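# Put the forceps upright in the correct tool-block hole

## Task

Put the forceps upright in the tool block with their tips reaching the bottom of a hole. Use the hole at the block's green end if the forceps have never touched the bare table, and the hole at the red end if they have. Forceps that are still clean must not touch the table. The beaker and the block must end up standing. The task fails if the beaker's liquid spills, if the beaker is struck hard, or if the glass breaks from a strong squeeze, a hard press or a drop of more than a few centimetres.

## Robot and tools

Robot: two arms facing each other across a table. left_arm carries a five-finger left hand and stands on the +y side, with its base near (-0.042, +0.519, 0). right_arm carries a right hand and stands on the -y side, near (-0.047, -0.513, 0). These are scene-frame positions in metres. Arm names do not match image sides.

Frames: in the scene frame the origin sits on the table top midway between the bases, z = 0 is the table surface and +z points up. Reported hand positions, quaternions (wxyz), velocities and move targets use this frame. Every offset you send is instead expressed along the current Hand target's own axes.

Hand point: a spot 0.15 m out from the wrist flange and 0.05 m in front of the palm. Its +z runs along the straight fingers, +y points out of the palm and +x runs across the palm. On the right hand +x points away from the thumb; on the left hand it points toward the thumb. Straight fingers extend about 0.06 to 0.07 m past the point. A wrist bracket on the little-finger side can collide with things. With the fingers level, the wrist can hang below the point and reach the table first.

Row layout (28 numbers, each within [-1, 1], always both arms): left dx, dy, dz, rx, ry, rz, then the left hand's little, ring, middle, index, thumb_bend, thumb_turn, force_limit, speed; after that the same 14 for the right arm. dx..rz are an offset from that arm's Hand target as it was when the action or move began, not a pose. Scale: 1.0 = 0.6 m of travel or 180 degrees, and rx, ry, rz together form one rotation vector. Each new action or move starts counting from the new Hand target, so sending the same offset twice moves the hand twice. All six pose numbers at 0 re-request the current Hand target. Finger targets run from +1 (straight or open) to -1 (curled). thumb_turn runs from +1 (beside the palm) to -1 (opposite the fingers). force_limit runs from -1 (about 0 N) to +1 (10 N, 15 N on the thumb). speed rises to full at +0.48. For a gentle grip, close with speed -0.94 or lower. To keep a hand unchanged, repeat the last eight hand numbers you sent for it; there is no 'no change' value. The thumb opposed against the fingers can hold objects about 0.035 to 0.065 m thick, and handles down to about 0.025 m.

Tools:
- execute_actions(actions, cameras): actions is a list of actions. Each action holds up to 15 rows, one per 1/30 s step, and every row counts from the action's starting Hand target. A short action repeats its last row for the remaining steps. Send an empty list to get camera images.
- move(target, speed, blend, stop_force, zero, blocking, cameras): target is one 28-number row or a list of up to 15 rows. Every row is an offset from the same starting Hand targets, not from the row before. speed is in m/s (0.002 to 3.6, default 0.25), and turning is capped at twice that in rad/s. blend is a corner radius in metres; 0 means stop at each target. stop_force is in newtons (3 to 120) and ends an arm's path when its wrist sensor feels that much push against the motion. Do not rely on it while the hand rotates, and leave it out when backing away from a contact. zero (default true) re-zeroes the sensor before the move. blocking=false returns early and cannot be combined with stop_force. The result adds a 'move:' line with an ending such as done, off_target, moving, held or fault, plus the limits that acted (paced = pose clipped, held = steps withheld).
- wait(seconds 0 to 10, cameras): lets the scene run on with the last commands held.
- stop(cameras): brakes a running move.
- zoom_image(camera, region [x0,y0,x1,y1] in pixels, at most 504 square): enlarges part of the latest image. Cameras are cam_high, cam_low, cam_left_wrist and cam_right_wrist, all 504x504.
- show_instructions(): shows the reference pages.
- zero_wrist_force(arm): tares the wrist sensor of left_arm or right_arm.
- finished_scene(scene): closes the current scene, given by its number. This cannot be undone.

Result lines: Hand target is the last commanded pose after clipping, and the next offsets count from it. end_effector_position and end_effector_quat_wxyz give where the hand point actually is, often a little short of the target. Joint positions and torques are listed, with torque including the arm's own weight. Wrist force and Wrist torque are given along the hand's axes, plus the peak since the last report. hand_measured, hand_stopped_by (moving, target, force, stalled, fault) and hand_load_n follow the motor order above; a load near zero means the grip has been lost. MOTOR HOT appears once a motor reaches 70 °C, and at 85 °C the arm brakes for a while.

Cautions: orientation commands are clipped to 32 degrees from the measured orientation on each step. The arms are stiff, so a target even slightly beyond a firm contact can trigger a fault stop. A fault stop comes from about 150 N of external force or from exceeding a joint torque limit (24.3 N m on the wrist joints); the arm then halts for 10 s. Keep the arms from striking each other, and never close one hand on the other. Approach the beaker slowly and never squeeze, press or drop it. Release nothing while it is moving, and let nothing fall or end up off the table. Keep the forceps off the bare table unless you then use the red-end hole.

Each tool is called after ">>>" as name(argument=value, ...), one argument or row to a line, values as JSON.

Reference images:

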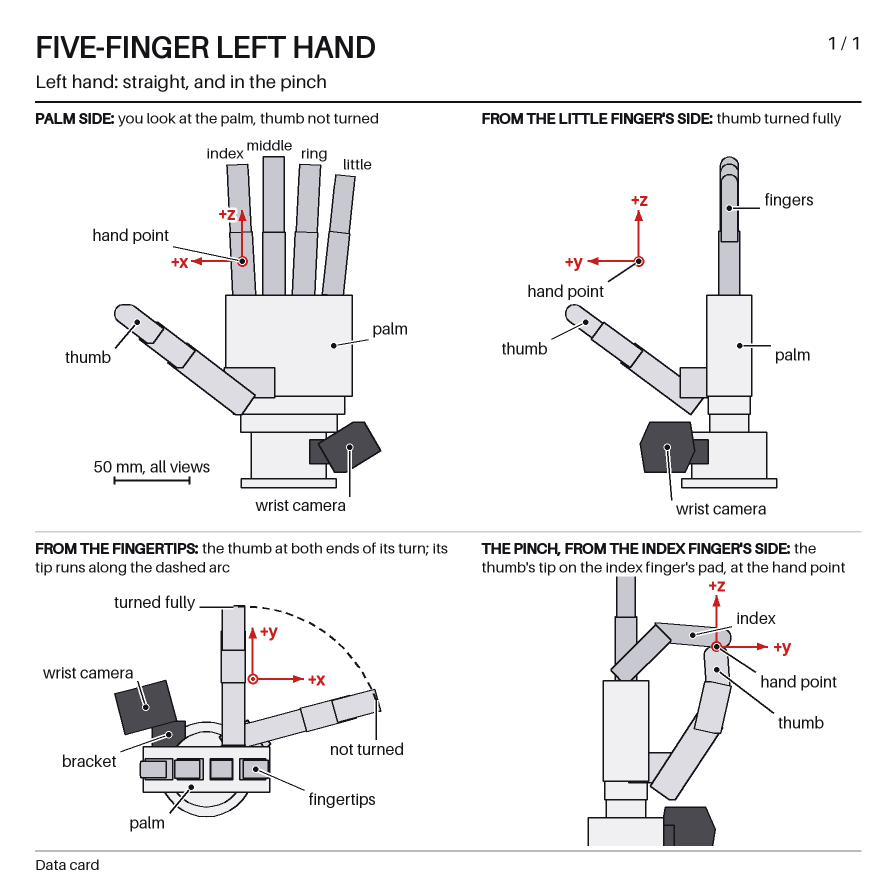

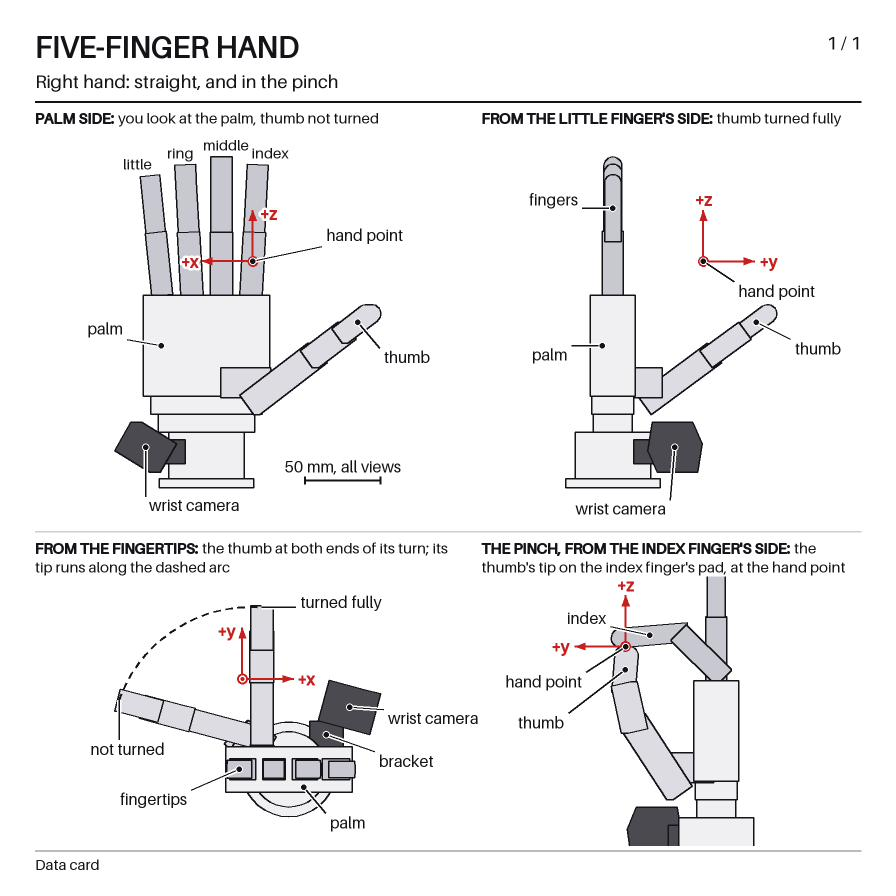

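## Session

>>> execute_actions(
  actions=[],
)

Scene clock: 0.00 s.
left_arm: end_effector_position=(+0.0870, +0.2555, +0.4762) hand_measured=(+1.000, +1.000, +1.000, +1.000, +1.000, +1.000) hand_load_n=(+0.0, +0.0, +0.0, +0.0, +0.0, +0.0) hand_stopped_by=(target, target, target, target, target, target) hand_force_limit=0.00 hand_speed=-0.80 end_effector_quat_wxyz=(-0.003, +0.937, -0.350, +0.007) | right_arm: end_effector_position=(+0.0783, -0.2411, +0.4690) hand_measured=(+1.000, +1.000, +1.000, +1.000, +1.000, +1.000) hand_load_n=(+0.0, +0.0, +0.0, +0.0, +0.0, +0.0) hand_stopped_by=(target, target, target, target, target, target) hand_force_limit=0.00 hand_speed=-0.80 end_effector_quat_wxyz=(-0.017, -0.347, +0.938, +0.015)
Joint positions: left_arm=[4.343 -1.427 -1.336 1.206 -1.576 1.915] | right_arm=[-1.169 -1.703 1.365 1.942 1.541 -1.91]
Joint velocities: within noise
Joint torques (N m): no reading
Motor temperatures (°C): left_arm=[36 37 36 39 47 42] | right_arm=[41 29 43 40 47 43]
Wrist force (N): no reading
Wrist torque (N m): no reading
Wrist force, peak (N): no reading
Hand target: left_arm +0.0870, +0.2555, +0.4762; -0.003, +0.937, -0.350, +0.007 | right_arm +0.0783, -0.2411, +0.4690; -0.017, -0.347, +0.938, +0.015
camera_calibration:
cam_left_wrist: T_world_to_cam=[[0.820065, 0.571749, 0.0244141, -0.231764], [0.480724, -0.711399, 0.512656, -0.107486], [0.310478, -0.408675, -0.858247, 0.602827], [0, 0, 0, 1]] pos_world=[0.0545677, 0.302405, 0.578137]
cam_right_wrist: T_world_to_cam=[[-0.821973, 0.5663, 0.060534, 0.170207], [0.526938, 0.715871, 0.458111, -0.0779751], [0.216094, 0.408452, -0.886832, 0.611682], [0, 0, 0, 1]] pos_world=[0.0488132, -0.290411, 0.567877]

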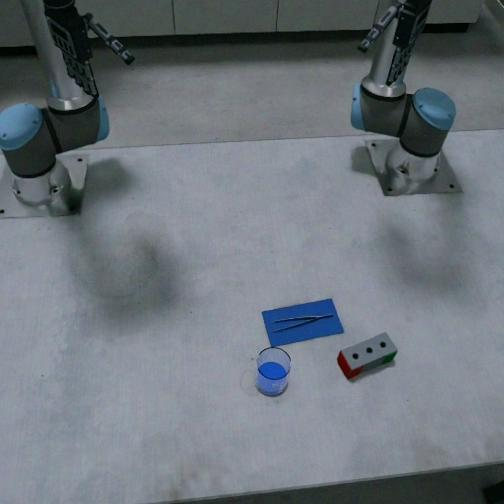

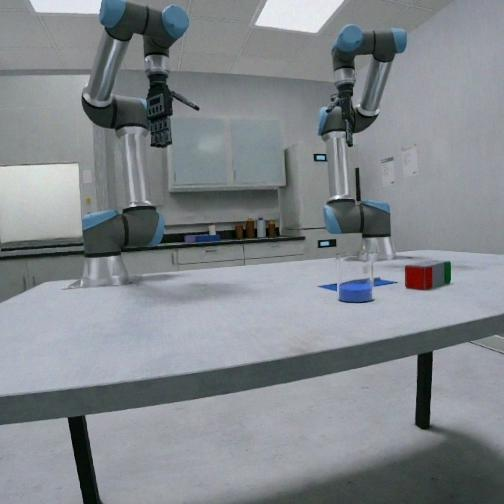

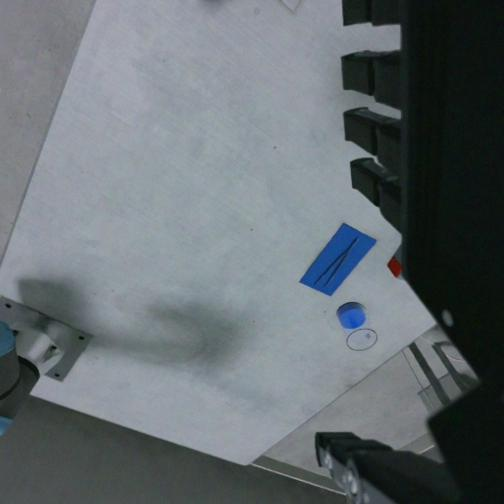

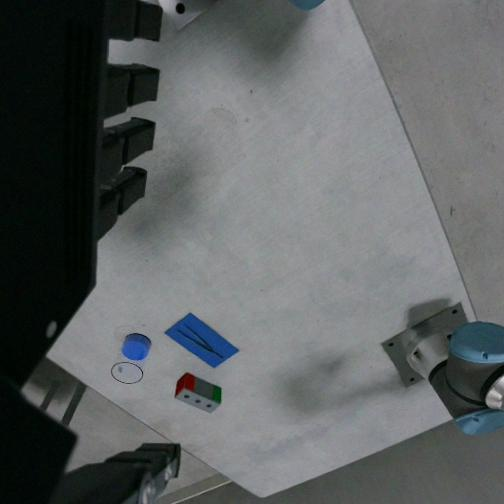

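>>> zoom_image(
  camera="cam_high",
  region=[230, 280, 410, 410],
)

>>> zoom_image(
  camera="cam_left_wrist",
  region=[280, 200, 420, 360],
)

>>> zoom_image(
  camera="cam_right_wrist",
  region=[100, 290, 260, 420],
)

>>> zoom_image(
  camera="cam_low",
  region=[310, 230, 470, 320],
)

Scaled by 2.800 from the camera's 504x504 image, which has a finer 720x720 frame.

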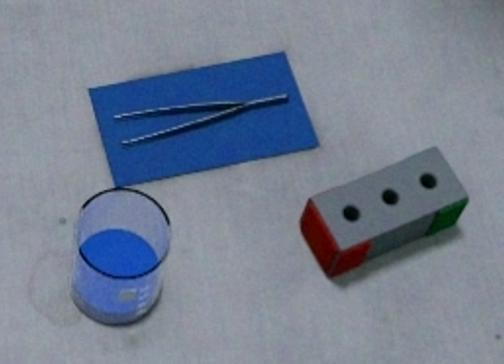

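Scaled by 3.150 from the camera's 504x504 image, which has a finer 720x720 frame.

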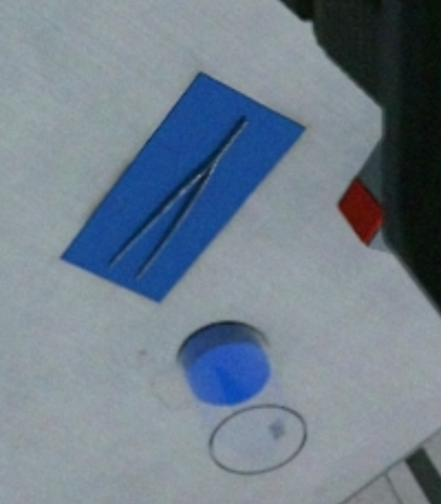

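Scaled by 3.150 from the camera's 504x504 image, which has a finer 720x720 frame.

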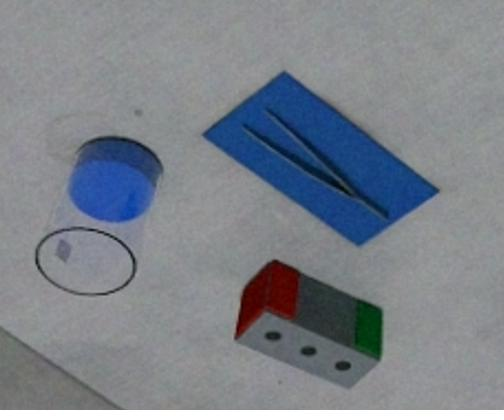

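Scaled by 3.150 from the camera's 504x504 image, which has a finer 720x720 frame.

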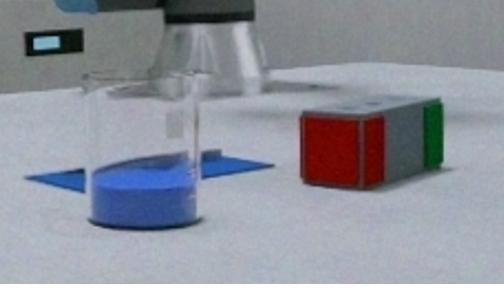

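>>> move(
  target=[0.4783,-0.1885,0.6677,0.3128,0.1215,0.215,1,1,1,1,1,1,0,-0.8,0,0,0,0,0,0,1,1,1,1,1,1,0,-0.8],
  speed=0.3,
  cameras=["all"],
)

>>> zoom_image(
  camera="cam_left_wrist",
  region=[100, 110, 300, 410],
)

>>> zoom_image(
  camera="cam_high",
  region=[230, 230, 350, 350],
)

Scene clock: 4.93 s.
left_arm: end_effector_position=(+0.3834, +0.1527, +0.0798) hand_measured=(+1.000, +1.000, +1.000, +1.000, +1.000, +1.000) hand_load_n=(+0.0, +0.5, +0.0, +0.0, +0.0, +0.0) hand_stopped_by=(target, target, target, target, target, target) hand_force_limit=0.00 hand_speed=-0.80 end_effector_quat_wxyz=(-0.372, +0.646, -0.577, +0.333) | right_arm: end_effector_position=(+0.0783, -0.2411, +0.4690) hand_measured=(+1.000, +1.000, +1.000, +1.000, +1.000, +1.000) hand_load_n=(+0.0, +0.0, +0.0, +0.0, +0.0, +0.0) hand_stopped_by=(target, target, target, target, target, target) hand_force_limit=0.00 hand_speed=-0.80 end_effector_quat_wxyz=(-0.017, -0.347, +0.938, +0.015)
Joint positions: left_arm=[4.046 -1.93 -1.826 3.071 -2.226 2.681] | right_arm=[-1.169 -1.703 1.365 1.942 1.541 -1.91]
Joint torques (N m): left_arm=[-2.95 25.38 28.77 1.46 -1.69 1.48] | right_arm=[-0.85 -12.02 -18.37 2.49 -0.23 -0.39]
Wrist force (N): left_arm=[0.0 0.0 -0.4] | right_arm=[0.1 -0.2 -0.2]
Wrist torque (N m): left_arm=[-0.05 0.05 0.08] | right_arm=[-0.03 -0.02 0.00]
Wrist force, peak (N): left_arm=[-1.2 -0.2 -1.2] | right_arm=[0.2 -0.2 -0.4]
Hand target: left_arm +0.3834, +0.1526, +0.0798; -0.372, +0.646, -0.577, +0.333 | right_arm +0.0783, -0.2411, +0.4690; -0.017, -0.347, +0.938, +0.015
Off the commanded pose: left_arm 0.000 m, 0 deg | right_arm 0.000 m, 0 deg.
move: done
camera_calibration:
cam_left_wrist: T_world_to_cam=[[0.499304, -0.188917, 0.84558, -0.232844], [-0.449389, -0.890871, 0.0663227, 0.299732], [0.740774, -0.413109, -0.529712, -0.0619505], [0, 0, 0, 1]] pos_world=[0.296847, 0.197442, 0.144193]
cam_right_wrist: T_world_to_cam=[[-0.821973, 0.5663, 0.060534, 0.170207], [0.526938, 0.715871, 0.458111, -0.0779751], [0.216094, 0.408452, -0.886832, 0.611682], [0, 0, 0, 1]] pos_world=[0.0488132, -0.290411, 0.567877]

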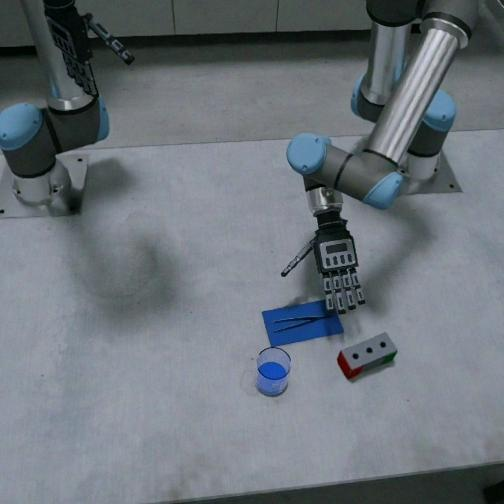

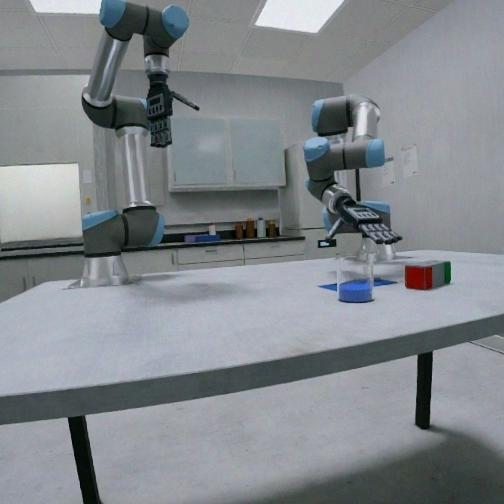

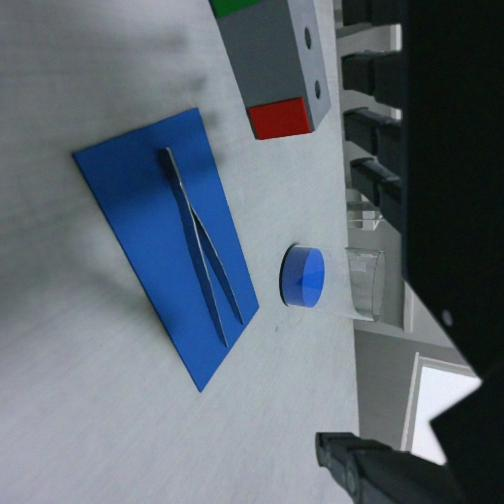

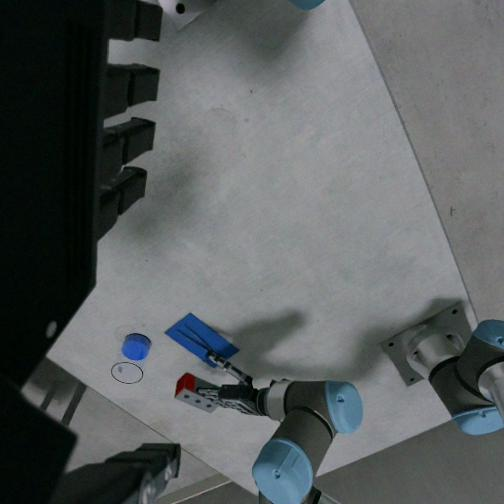

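Scaled by 1.680 from the camera's 504x504 image, which has a finer 720x720 frame.

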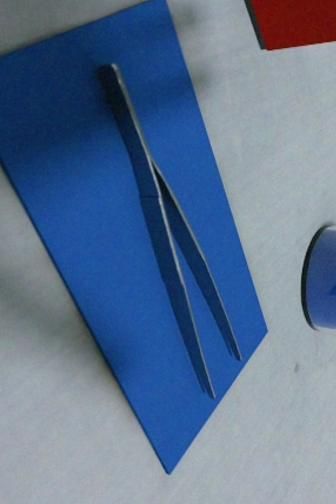

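Scaled by 4.200 from the camera's 504x504 image, which has a finer 720x720 frame.

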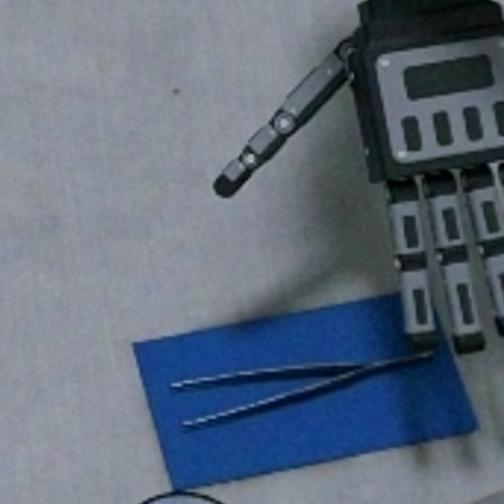

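>>> zoom_image(
  camera="cam_left_wrist",
  region=[300, 100, 420, 240],
)

>>> zoom_image(
  camera="cam_left_wrist",
  region=[150, 130, 270, 360],
)

Scaled by 3.600 from the camera's 504x504 image, which has a finer 720x720 frame.

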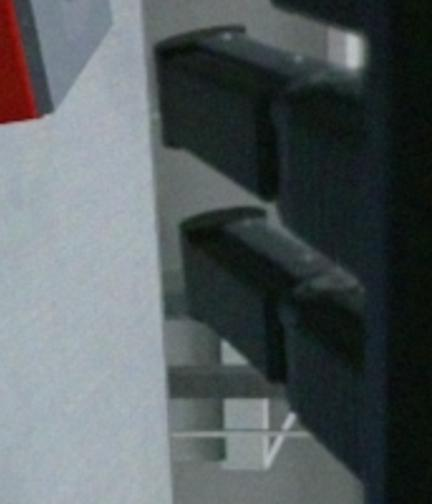

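Scaled by 2.191 from the camera's 504x504 image, which has a finer 720x720 frame.

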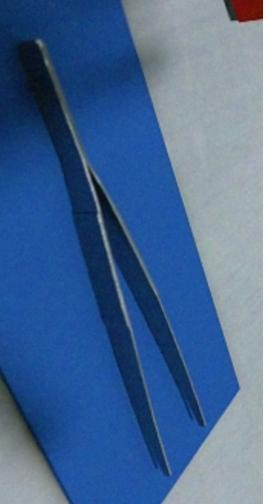

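>>> move(
  target=[0.0778,-0.0025,0.1037,0,0,0,0.4,0.4,0.55,-0.1,0.5,-0.78,-0.4,0,0,0,0,0,0,0,1,1,1,1,1,1,0,-0.8],
  speed=0.15,
  cameras=["cam_left_wrist","cam_high","cam_right_wrist"],
)

>>> zoom_image(
  camera="cam_left_wrist",
  region=[50, 70, 300, 320],
)

>>> zoom_image(
  camera="cam_high",
  region=[250, 260, 360, 360],
)

Scene clock: 9.00 s.
left_arm: end_effector_position=(+0.4429, +0.1124, +0.0500) hand_measured=(+0.400, +0.400, +0.550, -0.100, +0.500, -0.780) hand_load_n=(+0.0, +0.0, +0.0, +0.0, +0.0, +0.0) hand_stopped_by=(target, target, target, target, target, target) hand_force_limit=-0.40 hand_speed=0.00 end_effector_quat_wxyz=(-0.372, +0.646, -0.577, +0.333) | right_arm: end_effector_position=(+0.0783, -0.2411, +0.4690) hand_measured=(+1.000, +1.000, +1.000, +1.000, +1.000, +1.000) hand_load_n=(+0.0, +0.0, +0.0, +0.0, +0.0, +0.0) hand_stopped_by=(target, target, target, target, target, target) hand_force_limit=0.00 hand_speed=-0.80 end_effector_quat_wxyz=(-0.017, -0.347, +0.938, +0.015)
Joint positions: left_arm=[4.057 -2.107 -1.639 3.068 -2.217 2.689] | right_arm=[-1.169 -1.703 1.365 1.942 1.541 -1.91]
Joint torques (N m): left_arm=[-13.46 32.53 20.44 1.32 -1.63 -1.6] | right_arm=[0.64 -12.98 -18.19 2.57 -0.05 -0.53]
Wrist force (N): left_arm=[-0.1 0.0 -0.4] | right_arm=[0.0 -0.2 0.2]
Wrist torque (N m): left_arm=[-0.07 0.06 -0.06] | right_arm=[-0.04 -0.01 -0.01]
Wrist force, peak (N): left_arm=[-0.7 -0.1 -1.4] | right_arm=[0.2 -0.3 -0.2]
Hand target: left_arm +0.4429, +0.1123, +0.0499; -0.372, +0.646, -0.577, +0.333 | right_arm +0.0783, -0.2411, +0.4690; -0.017, -0.347, +0.938, +0.015
Off the commanded pose: left_arm 0.000 m, 0 deg | right_arm 0.000 m, 0 deg.
move: done
camera_calibration:
cam_left_wrist: T_world_to_cam=[[0.499181, -0.189002, 0.845634, -0.24485], [-0.44946, -0.890843, 0.0662117, 0.292496], [0.740813, -0.41313, -0.529641, -0.138573], [0, 0, 0, 1]] pos_world=[0.356346, 0.157042, 0.114293]
cam_right_wrist: T_world_to_cam=[[-0.821973, 0.5663, 0.060534, 0.170207], [0.526938, 0.715871, 0.458111, -0.0779751], [0.216094, 0.408452, -0.886832, 0.611682], [0, 0, 0, 1]] pos_world=[0.0488132, -0.290411, 0.567877]
Images, in order (width x height): cam_high 504x504, cam_left_wrist 504x504, cam_right_wrist 504x504.

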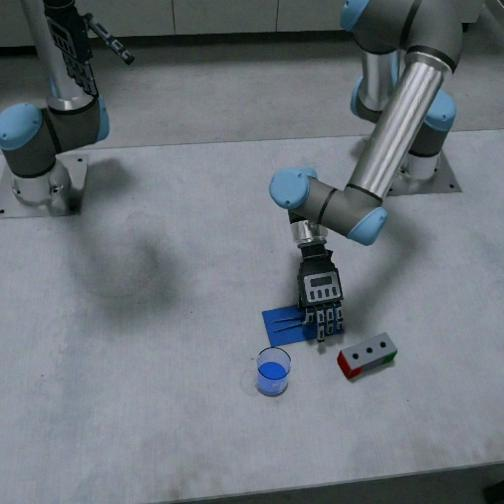

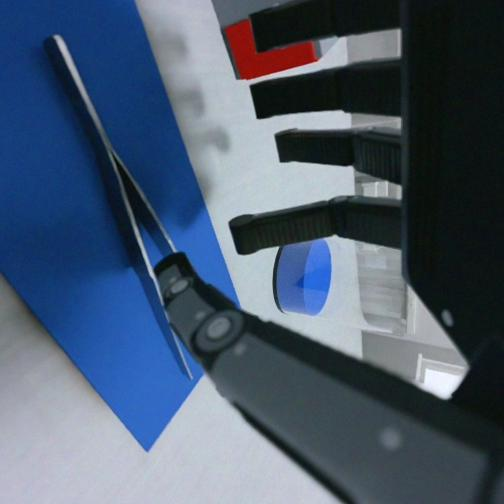

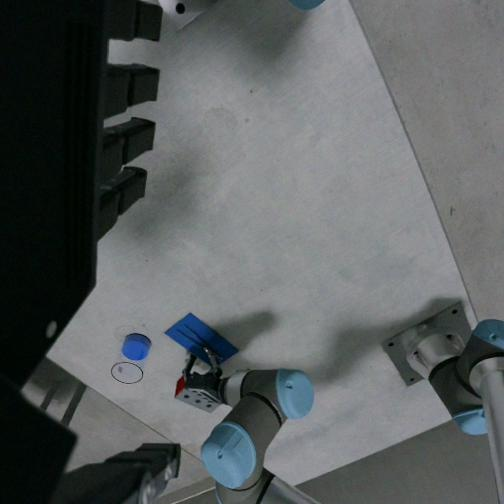

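Scaled by 2.016 from the camera's 504x504 image, which has a finer 720x720 frame.

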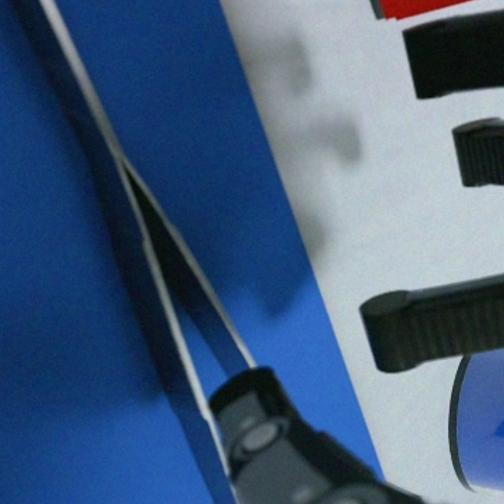

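Scaled by 4.582 from the camera's 504x504 image, which has a finer 720x720 frame.

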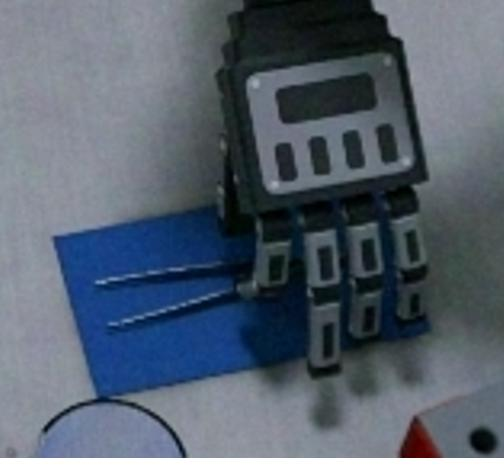

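>>> move(
  target=[-0.0217,0.0144,0.0083,0,0,0,0.4,0.4,0.55,-0.1,0.5,-0.78,-0.4,0,0,0,0,0,0,0,1,1,1,1,1,1,0,-0.8],
  speed=0.1,
  cameras=["cam_left_wrist","cam_high"],
)

>>> zoom_image(
  camera="cam_left_wrist",
  region=[50, 70, 300, 320],
)

>>> zoom_image(
  camera="cam_high",
  region=[250, 260, 360, 360],
)

Scene clock: 10.57 s.
left_arm: end_effector_position=(+0.4415, +0.1254, +0.0400) hand_measured=(+0.400, +0.400, +0.550, -0.100, +0.500, -0.780) hand_load_n=(+0.0, +0.0, +0.0, +0.0, +0.0, +0.0) hand_stopped_by=(target, target, target, target, target, target) hand_force_limit=-0.40 hand_speed=0.00 end_effector_quat_wxyz=(-0.372, +0.646, -0.577, +0.333) end_effector_velocity=(+0.001, -0.001, +0.003) end_effector_angular_velocity=(-0.002, -0.002, +0.001) | right_arm: end_effector_position=(+0.0783, -0.2411, +0.4690) hand_measured=(+1.000, +1.000, +1.000, +1.000, +1.000, +1.000) hand_load_n=(+0.0, +0.0, +0.0, +0.0, +0.0, +0.0) hand_stopped_by=(target, target, target, target, target, target) hand_force_limit=0.00 hand_speed=-0.80 end_effector_quat_wxyz=(-0.017, -0.347, +0.938, +0.015)
Joint positions: left_arm=[4.077 -2.096 -1.687 3.114 -2.201 2.705] | right_arm=[-1.169 -1.703 1.365 1.942 1.541 -1.91]
Joint velocities: left_arm=[-0.001 0.002 0.005 -0.005 -0.001 -0.002] | right_arm=[within noise]
Joint torques (N m): left_arm=[-12.62 33.37 26.79 -2.49 -1.5 -1.07] | right_arm=[-0.03 -13.65 -18.22 2.68 0.11 -0.18]
Wrist force (N): left_arm=[0.2 0.2 -0.6] | right_arm=[0.1 0.0 0.1]
Wrist torque (N m): left_arm=[-0.03 0.02 -0.08] | right_arm=[-0.01 -0.01 0.00]
Wrist force, peak (N): left_arm=[-0.1 0.0 -0.8] | right_arm=[0.2 -0.3 0.2]
Hand target: left_arm +0.4414, +0.1253, +0.0400; -0.372, +0.646, -0.577, +0.333 | right_arm +0.0783, -0.2411, +0.4690; -0.017, -0.347, +0.938, +0.015
Off the commanded pose: left_arm 0.000 m, 0 deg | right_arm 0.000 m, 0 deg.
move: done
camera_calibration:
cam_left_wrist: T_world_to_cam=[[0.499143, -0.189077, 0.84564, -0.233193], [-0.449502, -0.890827, 0.0661398, 0.304218], [0.740813, -0.41313, -0.529641, -0.137421], [0, 0, 0, 1]] pos_world=[0.354946, 0.170142, 0.104293]
Images, in order (width x height): cam_high 504x504, cam_left_wrist 504x504.

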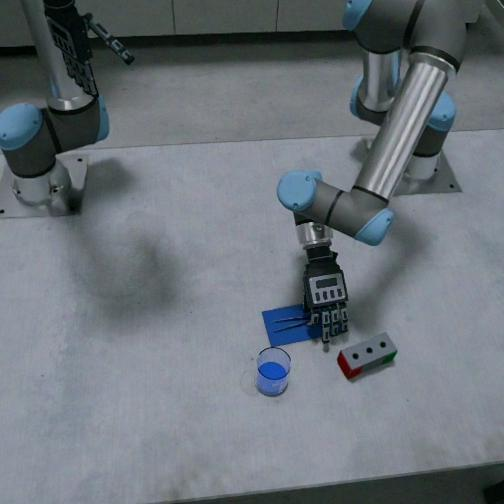

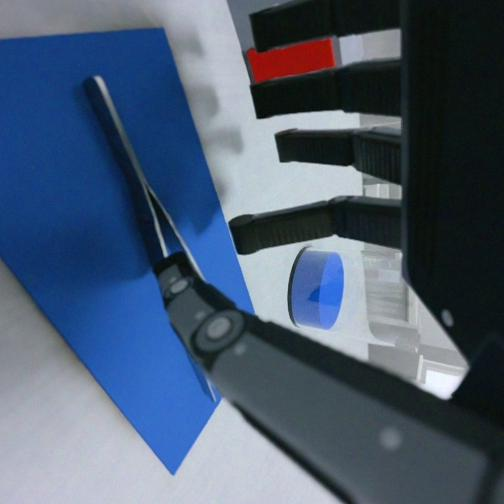

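Scaled by 2.016 from the camera's 504x504 image, which has a finer 720x720 frame.

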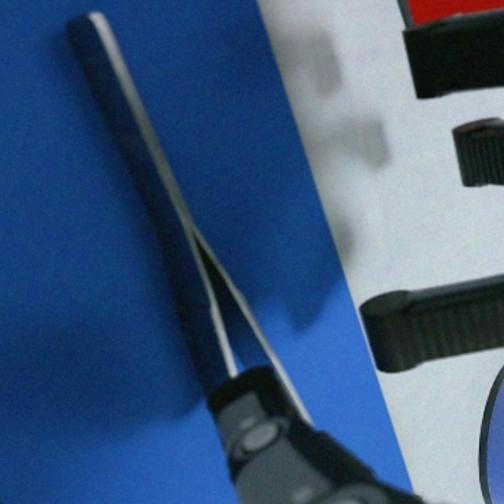

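Scaled by 4.582 from the camera's 504x504 image, which has a finer 720x720 frame.

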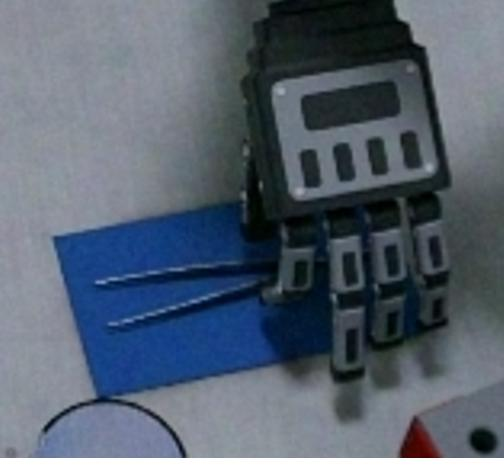

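>>> move(
  target=[0,0.0404,0.0233,0,0,0,0.4,0.4,0.55,-0.1,0.5,-0.78,-0.4,0,0,0,0,0,0,0,1,1,1,1,1,1,0,-0.8],
  speed=0.015,
  stop_force=4,
  cameras=["cam_left_wrist","cam_high"],
)

>>> zoom_image(
  camera="cam_left_wrist",
  region=[50, 70, 300, 320],
)

>>> zoom_image(
  camera="cam_high",
  region=[250, 260, 360, 360],
)

Scene clock: 13.47 s.
left_arm: end_effector_position=(+0.4414, +0.1252, +0.0213) hand_measured=(+0.400, +0.400, +0.550, -0.100, +0.500, -0.780) hand_load_n=(+0.0, +0.0, +0.0, +0.0, -0.5, +0.0) hand_stopped_by=(target, target, target, target, target, target) hand_force_limit=-0.40 hand_speed=0.00 end_effector_quat_wxyz=(-0.372, +0.646, -0.577, +0.333) | right_arm: end_effector_position=(+0.0783, -0.2411, +0.4690) hand_measured=(+1.000, +1.000, +1.000, +1.000, +1.000, +1.000) hand_load_n=(+0.0, +0.0, +0.0, +0.5, +0.0, +0.0) hand_stopped_by=(target, target, target, target, target, target) hand_force_limit=0.00 hand_speed=-0.80 end_effector_quat_wxyz=(-0.017, -0.347, +0.938, +0.015)
Joint positions: left_arm=[4.077 -2.123 -1.701 3.155 -2.202 2.705] | right_arm=[-1.169 -1.703 1.365 1.942 1.541 -1.91]
Joint torques (N m): left_arm=[-4.67 44.14 24.69 -2.2 0.21 -0.53] | right_arm=[-1.26 -12.58 -17.7 2.85 -0.16 -0.33]
Wrist force (N): left_arm=[0.0 -3.6 -3.7] | right_arm=[0.0 0.0 -0.1]
Wrist torque (N m): left_arm=[-0.24 0.01 0.00] | right_arm=[0.00 -0.01 0.00]
Wrist force, peak (N): left_arm=[-0.1 -9.8 -10.6] | right_arm=[0.4 -0.1 0.1]
Hand target: left_arm +0.4414, +0.1253, +0.0213; -0.372, +0.646, -0.577, +0.333 (not the last commanded pose) | right_arm +0.0783, -0.2411, +0.4690; -0.017, -0.347, +0.938, +0.015
Off the commanded pose: left_arm 0.009 m, 0 deg | right_arm 0.000 m, 0 deg.
move: contact (left_arm)
camera_calibration:
cam_left_wrist: T_world_to_cam=[[0.499158, -0.189011, 0.845645, -0.217469], [-0.449536, -0.890803, 0.0662431, 0.305224], [0.740782, -0.413213, -0.529619, -0.147257], [0, 0, 0, 1]] pos_world=[0.354846, 0.169942, 0.0856927]
Images, in order (width x height): cam_high 504x504, cam_left_wrist 504x504.

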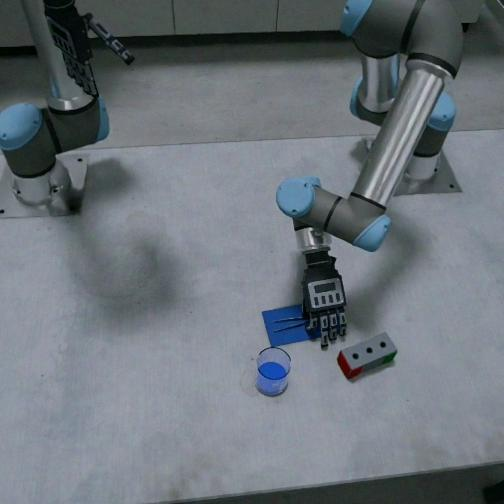

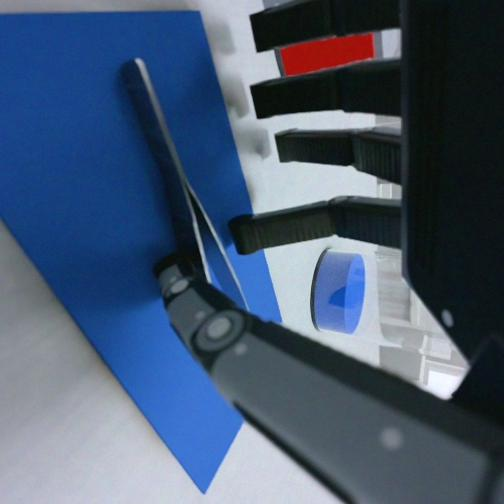

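Scaled by 2.016 from the camera's 504x504 image, which has a finer 720x720 frame.

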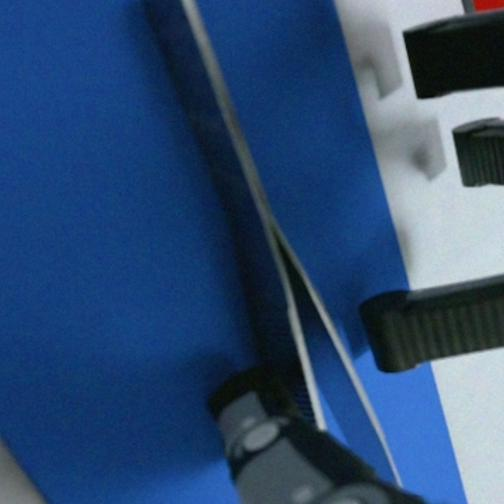

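Scaled by 4.582 from the camera's 504x504 image, which has a finer 720x720 frame.

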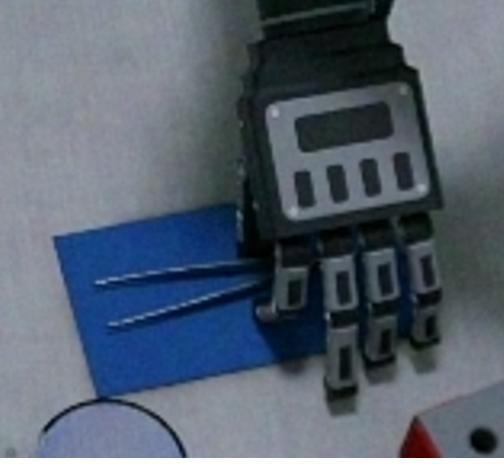

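>>> move(
  target=[0,0.0056,0.0071,0,0,0,0.4,0.4,0.55,-0.1,0.4,-0.78,-0.4,-0.9,0,0,0,0,0,0,1,1,1,1,1,1,0,-0.8],
  speed=0.008,
  stop_force=4,
  cameras=["cam_left_wrist"],
)

>>> zoom_image(
  camera="cam_left_wrist",
  region=[130, 190, 280, 340],
)

Scene clock: 15.17 s.
left_arm: end_effector_position=(+0.4416, +0.1252, +0.0207) hand_measured=(+0.400, +0.400, +0.550, -0.100, +0.400, -0.780) hand_load_n=(+0.0, +0.0, +0.0, +0.0, +0.0, +0.0) hand_stopped_by=(target, target, target, target, target, target) hand_force_limit=-0.40 hand_speed=-0.90 end_effector_quat_wxyz=(-0.372, +0.646, -0.577, +0.333) | right_arm: end_effector_position=(+0.0783, -0.2411, +0.4690) hand_measured=(+1.000, +1.000, +1.000, +1.000, +1.000, +1.000) hand_load_n=(+0.0, +0.0, +0.0, +0.0, +0.0, +0.0) hand_stopped_by=(target, target, target, target, target, target) hand_force_limit=0.00 hand_speed=-0.80 end_effector_quat_wxyz=(-0.017, -0.347, +0.938, +0.015)
Joint positions: left_arm=[4.077 -2.124 -1.701 3.156 -2.201 2.705] | right_arm=[-1.169 -1.703 1.365 1.942 1.541 -1.91]
Joint torques (N m): left_arm=[-13.21 46.59 24.72 -2.45 -1.56 -1.71] | right_arm=[-0.47 -12.15 -17.85 2.68 0 -0.37]
Wrist force (N): left_arm=[0.0 0.0 -0.3] | right_arm=[0.0 -0.1 0.2]
Wrist torque (N m): left_arm=[-0.08 0.05 -0.08] | right_arm=[-0.03 -0.01 0.00]
Wrist force, peak (N): left_arm=[0.3 -8.0 -9.5] | right_arm=[0.1 -0.3 -0.1]
Hand target: left_arm +0.4416, +0.1252, +0.0207; -0.372, +0.646, -0.577, +0.333 (not the last commanded pose) | right_arm +0.0783, -0.2411, +0.4690; -0.017, -0.347, +0.938, +0.015
Off the commanded pose: left_arm 0.005 m, 0 deg | right_arm 0.000 m, 0 deg.
move: contact (left_arm)
camera_calibration:
cam_left_wrist: T_world_to_cam=[[0.499061, -0.188975, 0.845711, -0.217038], [-0.44968, -0.890723, 0.0663274, 0.305385], [0.74076, -0.413401, -0.529503, -0.147692], [0, 0, 0, 1]] pos_world=[0.355046, 0.169943, 0.0850928]
Images, in order (width x height): cam_left_wrist 504x504.

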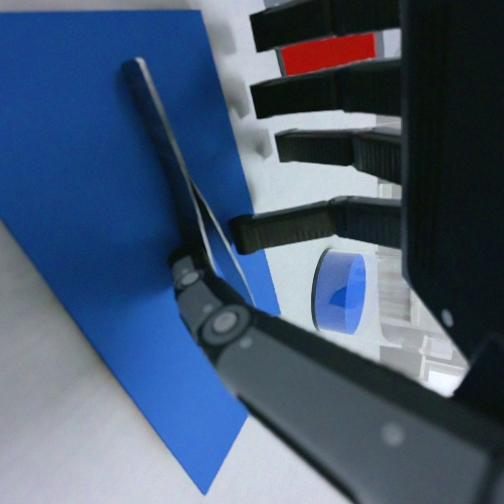

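Scaled by 3.360 from the camera's 504x504 image, which has a finer 720x720 frame.

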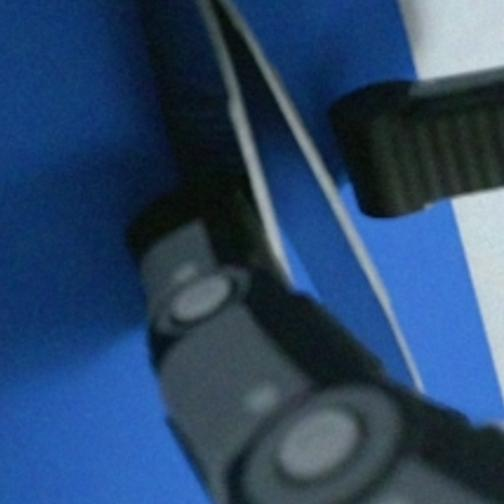

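>>> move(
  target=[0,0.0088,0.008,0,0,0,0.4,0.4,0.55,-0.2,0.3,-0.78,-0.4,-0.92,0,0,0,0,0,0,1,1,1,1,1,1,0,-0.8],
  speed=0.005,
  stop_force=4,
  cameras=["cam_left_wrist"],
)

>>> zoom_image(
  camera="cam_left_wrist",
  region=[130, 190, 280, 340],
)

Scene clock: 17.30 s.
left_arm: end_effector_position=(+0.4426, +0.1253, +0.0161) hand_measured=(+0.400, +0.400, +0.550, -0.200, +0.300, -0.780) hand_load_n=(+0.0, +0.0, +0.0, +2.0, +1.0, -0.5) hand_stopped_by=(target, target, target, target, target, target) hand_force_limit=-0.40 hand_speed=-0.92 end_effector_quat_wxyz=(-0.372, +0.646, -0.577, +0.333) | right_arm: end_effector_position=(+0.0783, -0.2411, +0.4690) hand_measured=(+1.000, +1.000, +1.000, +1.000, +1.000, +1.000) hand_load_n=(+0.0, +0.0, +0.0, +0.0, +0.0, +0.0) hand_stopped_by=(target, target, target, target, target, target) hand_force_limit=0.00 hand_speed=-0.80 end_effector_quat_wxyz=(-0.017, -0.347, +0.938, +0.015)
Joint positions: left_arm=[4.079 -2.132 -1.702 3.166 -2.2 2.706] | right_arm=[-1.169 -1.703 1.365 1.942 1.541 -1.91]
Joint torques (N m): left_arm=[-1.48 45.02 20.02 -2.5 -1.1 -1.29] | right_arm=[-0.19 -12.69 -18.88 2.79 -0.04 -0.5]
Wrist force (N): left_arm=[0.1 -0.9 -1.8] | right_arm=[0.1 -0.1 0.2]
Wrist torque (N m): left_arm=[-0.09 0.05 -0.09] | right_arm=[-0.03 -0.02 0.00]
Wrist force, peak (N): left_arm=[0.2 -4.0 -4.7] | right_arm=[0.2 -0.3 0.0]
Hand target: left_arm +0.4426, +0.1253, +0.0161; -0.372, +0.646, -0.577, +0.333 (not the last commanded pose) | right_arm +0.0783, -0.2411, +0.4690; -0.017, -0.347, +0.938, +0.015
Off the commanded pose: left_arm 0.002 m, 0 deg | right_arm 0.000 m, 0 deg.
move: contact (left_arm)
camera_calibration:
cam_left_wrist: T_world_to_cam=[[0.499159, -0.189068, 0.845632, -0.213641], [-0.44966, -0.890738, 0.0662713, 0.306229], [0.740707, -0.413327, -0.529636, -0.150811], [0, 0, 0, 1]] pos_world=[0.356046, 0.170042, 0.0804928]
Images, in order (width x height): cam_left_wrist 504x504.

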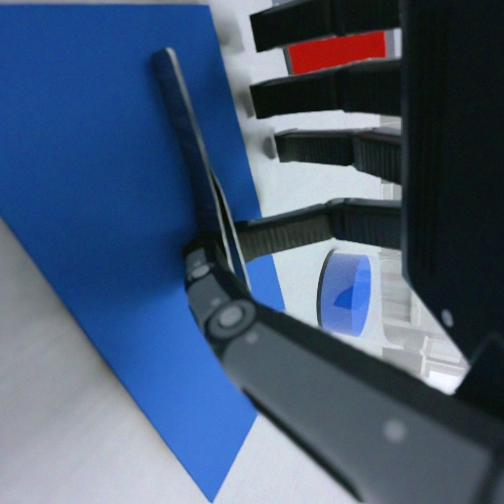

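Scaled by 3.360 from the camera's 504x504 image, which has a finer 720x720 frame.

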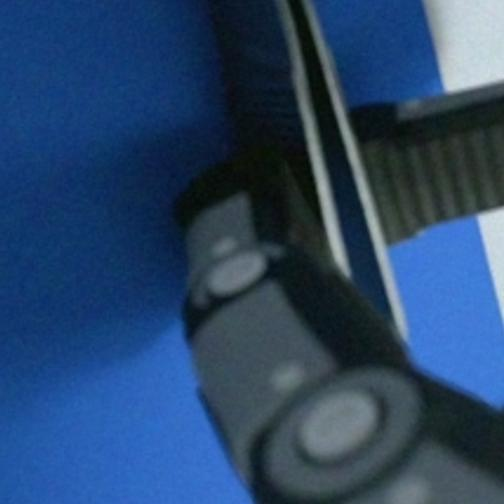

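>>> move(
  target=[0,0.0058,0.0033,0,0,0,0.4,0.4,0.55,-0.3,0.24,-0.78,0.2,-0.8,0,0,0,0,0,0,1,1,1,1,1,1,0,-0.8],
  speed=0.005,
  stop_force=4,
  cameras=["cam_left_wrist"],
)

>>> zoom_image(
  camera="cam_left_wrist",
  region=[130, 190, 280, 340],
)

Scene clock: 19.00 s.
left_arm: end_effector_position=(+0.4427, +0.1253, +0.0152) hand_measured=(+0.400, +0.400, +0.550, -0.232, +0.252, -0.780) hand_load_n=(+0.0, +0.0, +0.0, +9.5, +8.5, +1.5) hand_stopped_by=(target, target, target, force, force, target) hand_force_limit=0.20 hand_speed=-0.80 end_effector_quat_wxyz=(-0.372, +0.646, -0.577, +0.333) | right_arm: end_effector_position=(+0.0783, -0.2411, +0.4690) hand_measured=(+1.000, +1.000, +1.000, +1.000, +1.000, +1.000) hand_load_n=(+0.0, +0.0, +0.0, +0.0, -0.5, +0.0) hand_stopped_by=(target, target, target, target, target, target) hand_force_limit=0.00 hand_speed=-0.80 end_effector_quat_wxyz=(-0.017, -0.347, +0.938, +0.015)
Joint positions: left_arm=[4.079 -2.134 -1.703 3.168 -2.2 2.706] | right_arm=[-1.169 -1.703 1.365 1.942 1.541 -1.91]
Joint torques (N m): left_arm=[-7.98 42.43 24.29 -2.65 -0.26 -1.36] | right_arm=[0.18 -12.67 -18.31 2.94 -0.26 -0.3]
Wrist force (N): left_arm=[-0.4 -4.6 -3.8] | right_arm=[0.0 -0.1 -0.1]
Wrist torque (N m): left_arm=[-0.18 0.04 -0.05] | right_arm=[0.00 0.00 0.00]
Wrist force, peak (N): left_arm=[-0.9 -9.2 -6.9] | right_arm=[0.3 -0.2 0.1]
Hand target: left_arm +0.4427, +0.1253, +0.0152; -0.372, +0.646, -0.577, +0.333 (not the last commanded pose) | right_arm +0.0783, -0.2411, +0.4690; -0.017, -0.347, +0.938, +0.015
Off the commanded pose: left_arm 0.003 m, 0 deg | right_arm 0.000 m, 0 deg.
move: contact (left_arm)
camera_calibration:
cam_left_wrist: T_world_to_cam=[[0.49892, -0.18884, 0.845824, -0.212814], [-0.449633, -0.890746, 0.0663523, 0.306325], [0.740884, -0.413414, -0.52932, -0.151487], [0, 0, 0, 1]] pos_world=[0.356145, 0.170043, 0.0794926]
Images, in order (width x height): cam_left_wrist 504x504.

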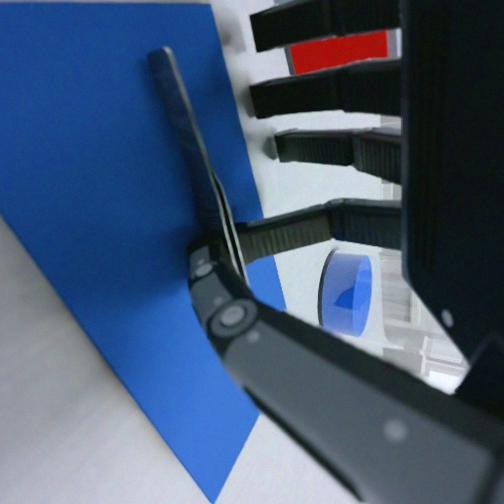

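Scaled by 3.360 from the camera's 504x504 image, which has a finer 720x720 frame.

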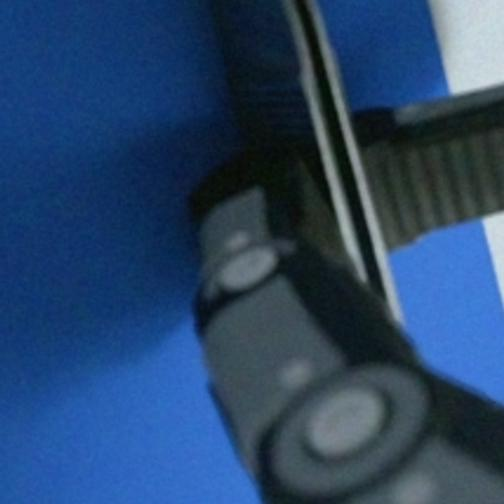

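>>> move(
  target=[0,-0.0722,-0.0417,0,0,0,0.4,0.4,0.55,-0.3,0.24,-0.78,0.2,-0.8,0,0,0,0,0,0,1,1,1,1,1,1,0,-0.8],
  speed=0.03,
  cameras=["cam_left_wrist","cam_high"],
)

>>> zoom_image(
  camera="cam_left_wrist",
  region=[110, 30, 290, 330],
)

Scene clock: 21.10 s.
left_arm: end_effector_position=(+0.4428, +0.1253, +0.0654) hand_measured=(+0.400, +0.400, +0.550, -0.232, +0.252, -0.780) hand_load_n=(+0.0, +0.0, +0.0, +10.0, +8.5, +1.5) hand_stopped_by=(target, target, target, force, force, target) hand_force_limit=0.20 hand_speed=-0.80 end_effector_quat_wxyz=(-0.372, +0.646, -0.577, +0.333) | right_arm: end_effector_position=(+0.0783, -0.2411, +0.4690) hand_measured=(+1.000, +1.000, +1.000, +1.000, +1.000, +1.000) hand_load_n=(+0.0, +0.0, +0.0, +0.0, +0.0, +0.0) hand_stopped_by=(target, target, target, target, target, target) hand_force_limit=0.00 hand_speed=-0.80 end_effector_quat_wxyz=(-0.017, -0.347, +0.938, +0.015)
Joint positions: left_arm=[4.079 -2.063 -1.662 3.057 -2.2 2.706] | right_arm=[-1.169 -1.703 1.365 1.942 1.541 -1.91]
Joint torques (N m): left_arm=[13.05 27.6 10.95 1.53 0.56 0.57] | right_arm=[-0.52 -11.65 -17.45 2.91 -0.01 -0.33]
Wrist force (N): left_arm=[0.1 0.3 -0.2] | right_arm=[0.1 -0.2 0.2]
Wrist torque (N m): left_arm=[-0.04 0.04 -0.09] | right_arm=[-0.05 -0.02 0.00]
Wrist force, peak (N): left_arm=[-0.5 -5.7 -4.3] | right_arm=[0.0 -0.3 0.1]
Hand target: left_arm +0.4427, +0.1253, +0.0652; -0.372, +0.646, -0.577, +0.333 | right_arm +0.0783, -0.2411, +0.4690; -0.017, -0.347, +0.938, +0.015
Off the commanded pose: left_arm 0.000 m, 0 deg | right_arm 0.000 m, 0 deg.
move: done
camera_calibration:
cam_left_wrist: T_world_to_cam=[[0.498721, -0.188787, 0.845953, -0.255313], [-0.4497, -0.890713, 0.0663396, 0.303008], [0.740977, -0.41351, -0.529115, -0.124905], [0, 0, 0, 1]] pos_world=[0.356145, 0.170044, 0.129792]
Images, in order (width x height): cam_high 504x504, cam_left_wrist 504x504.

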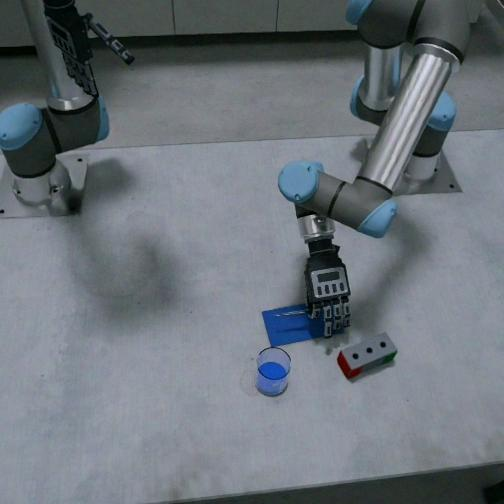

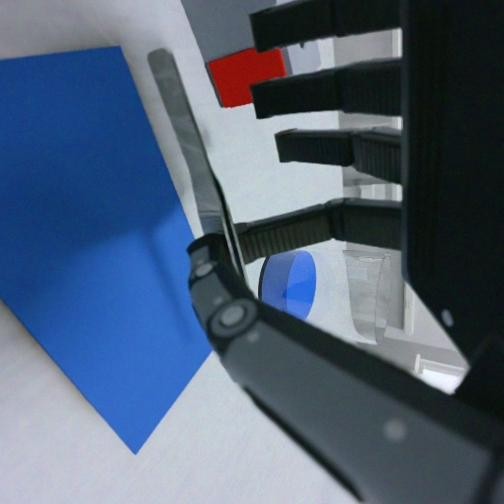

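Scaled by 1.680 from the camera's 504x504 image, which has a finer 720x720 frame.

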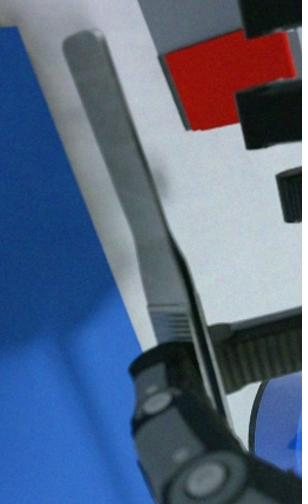

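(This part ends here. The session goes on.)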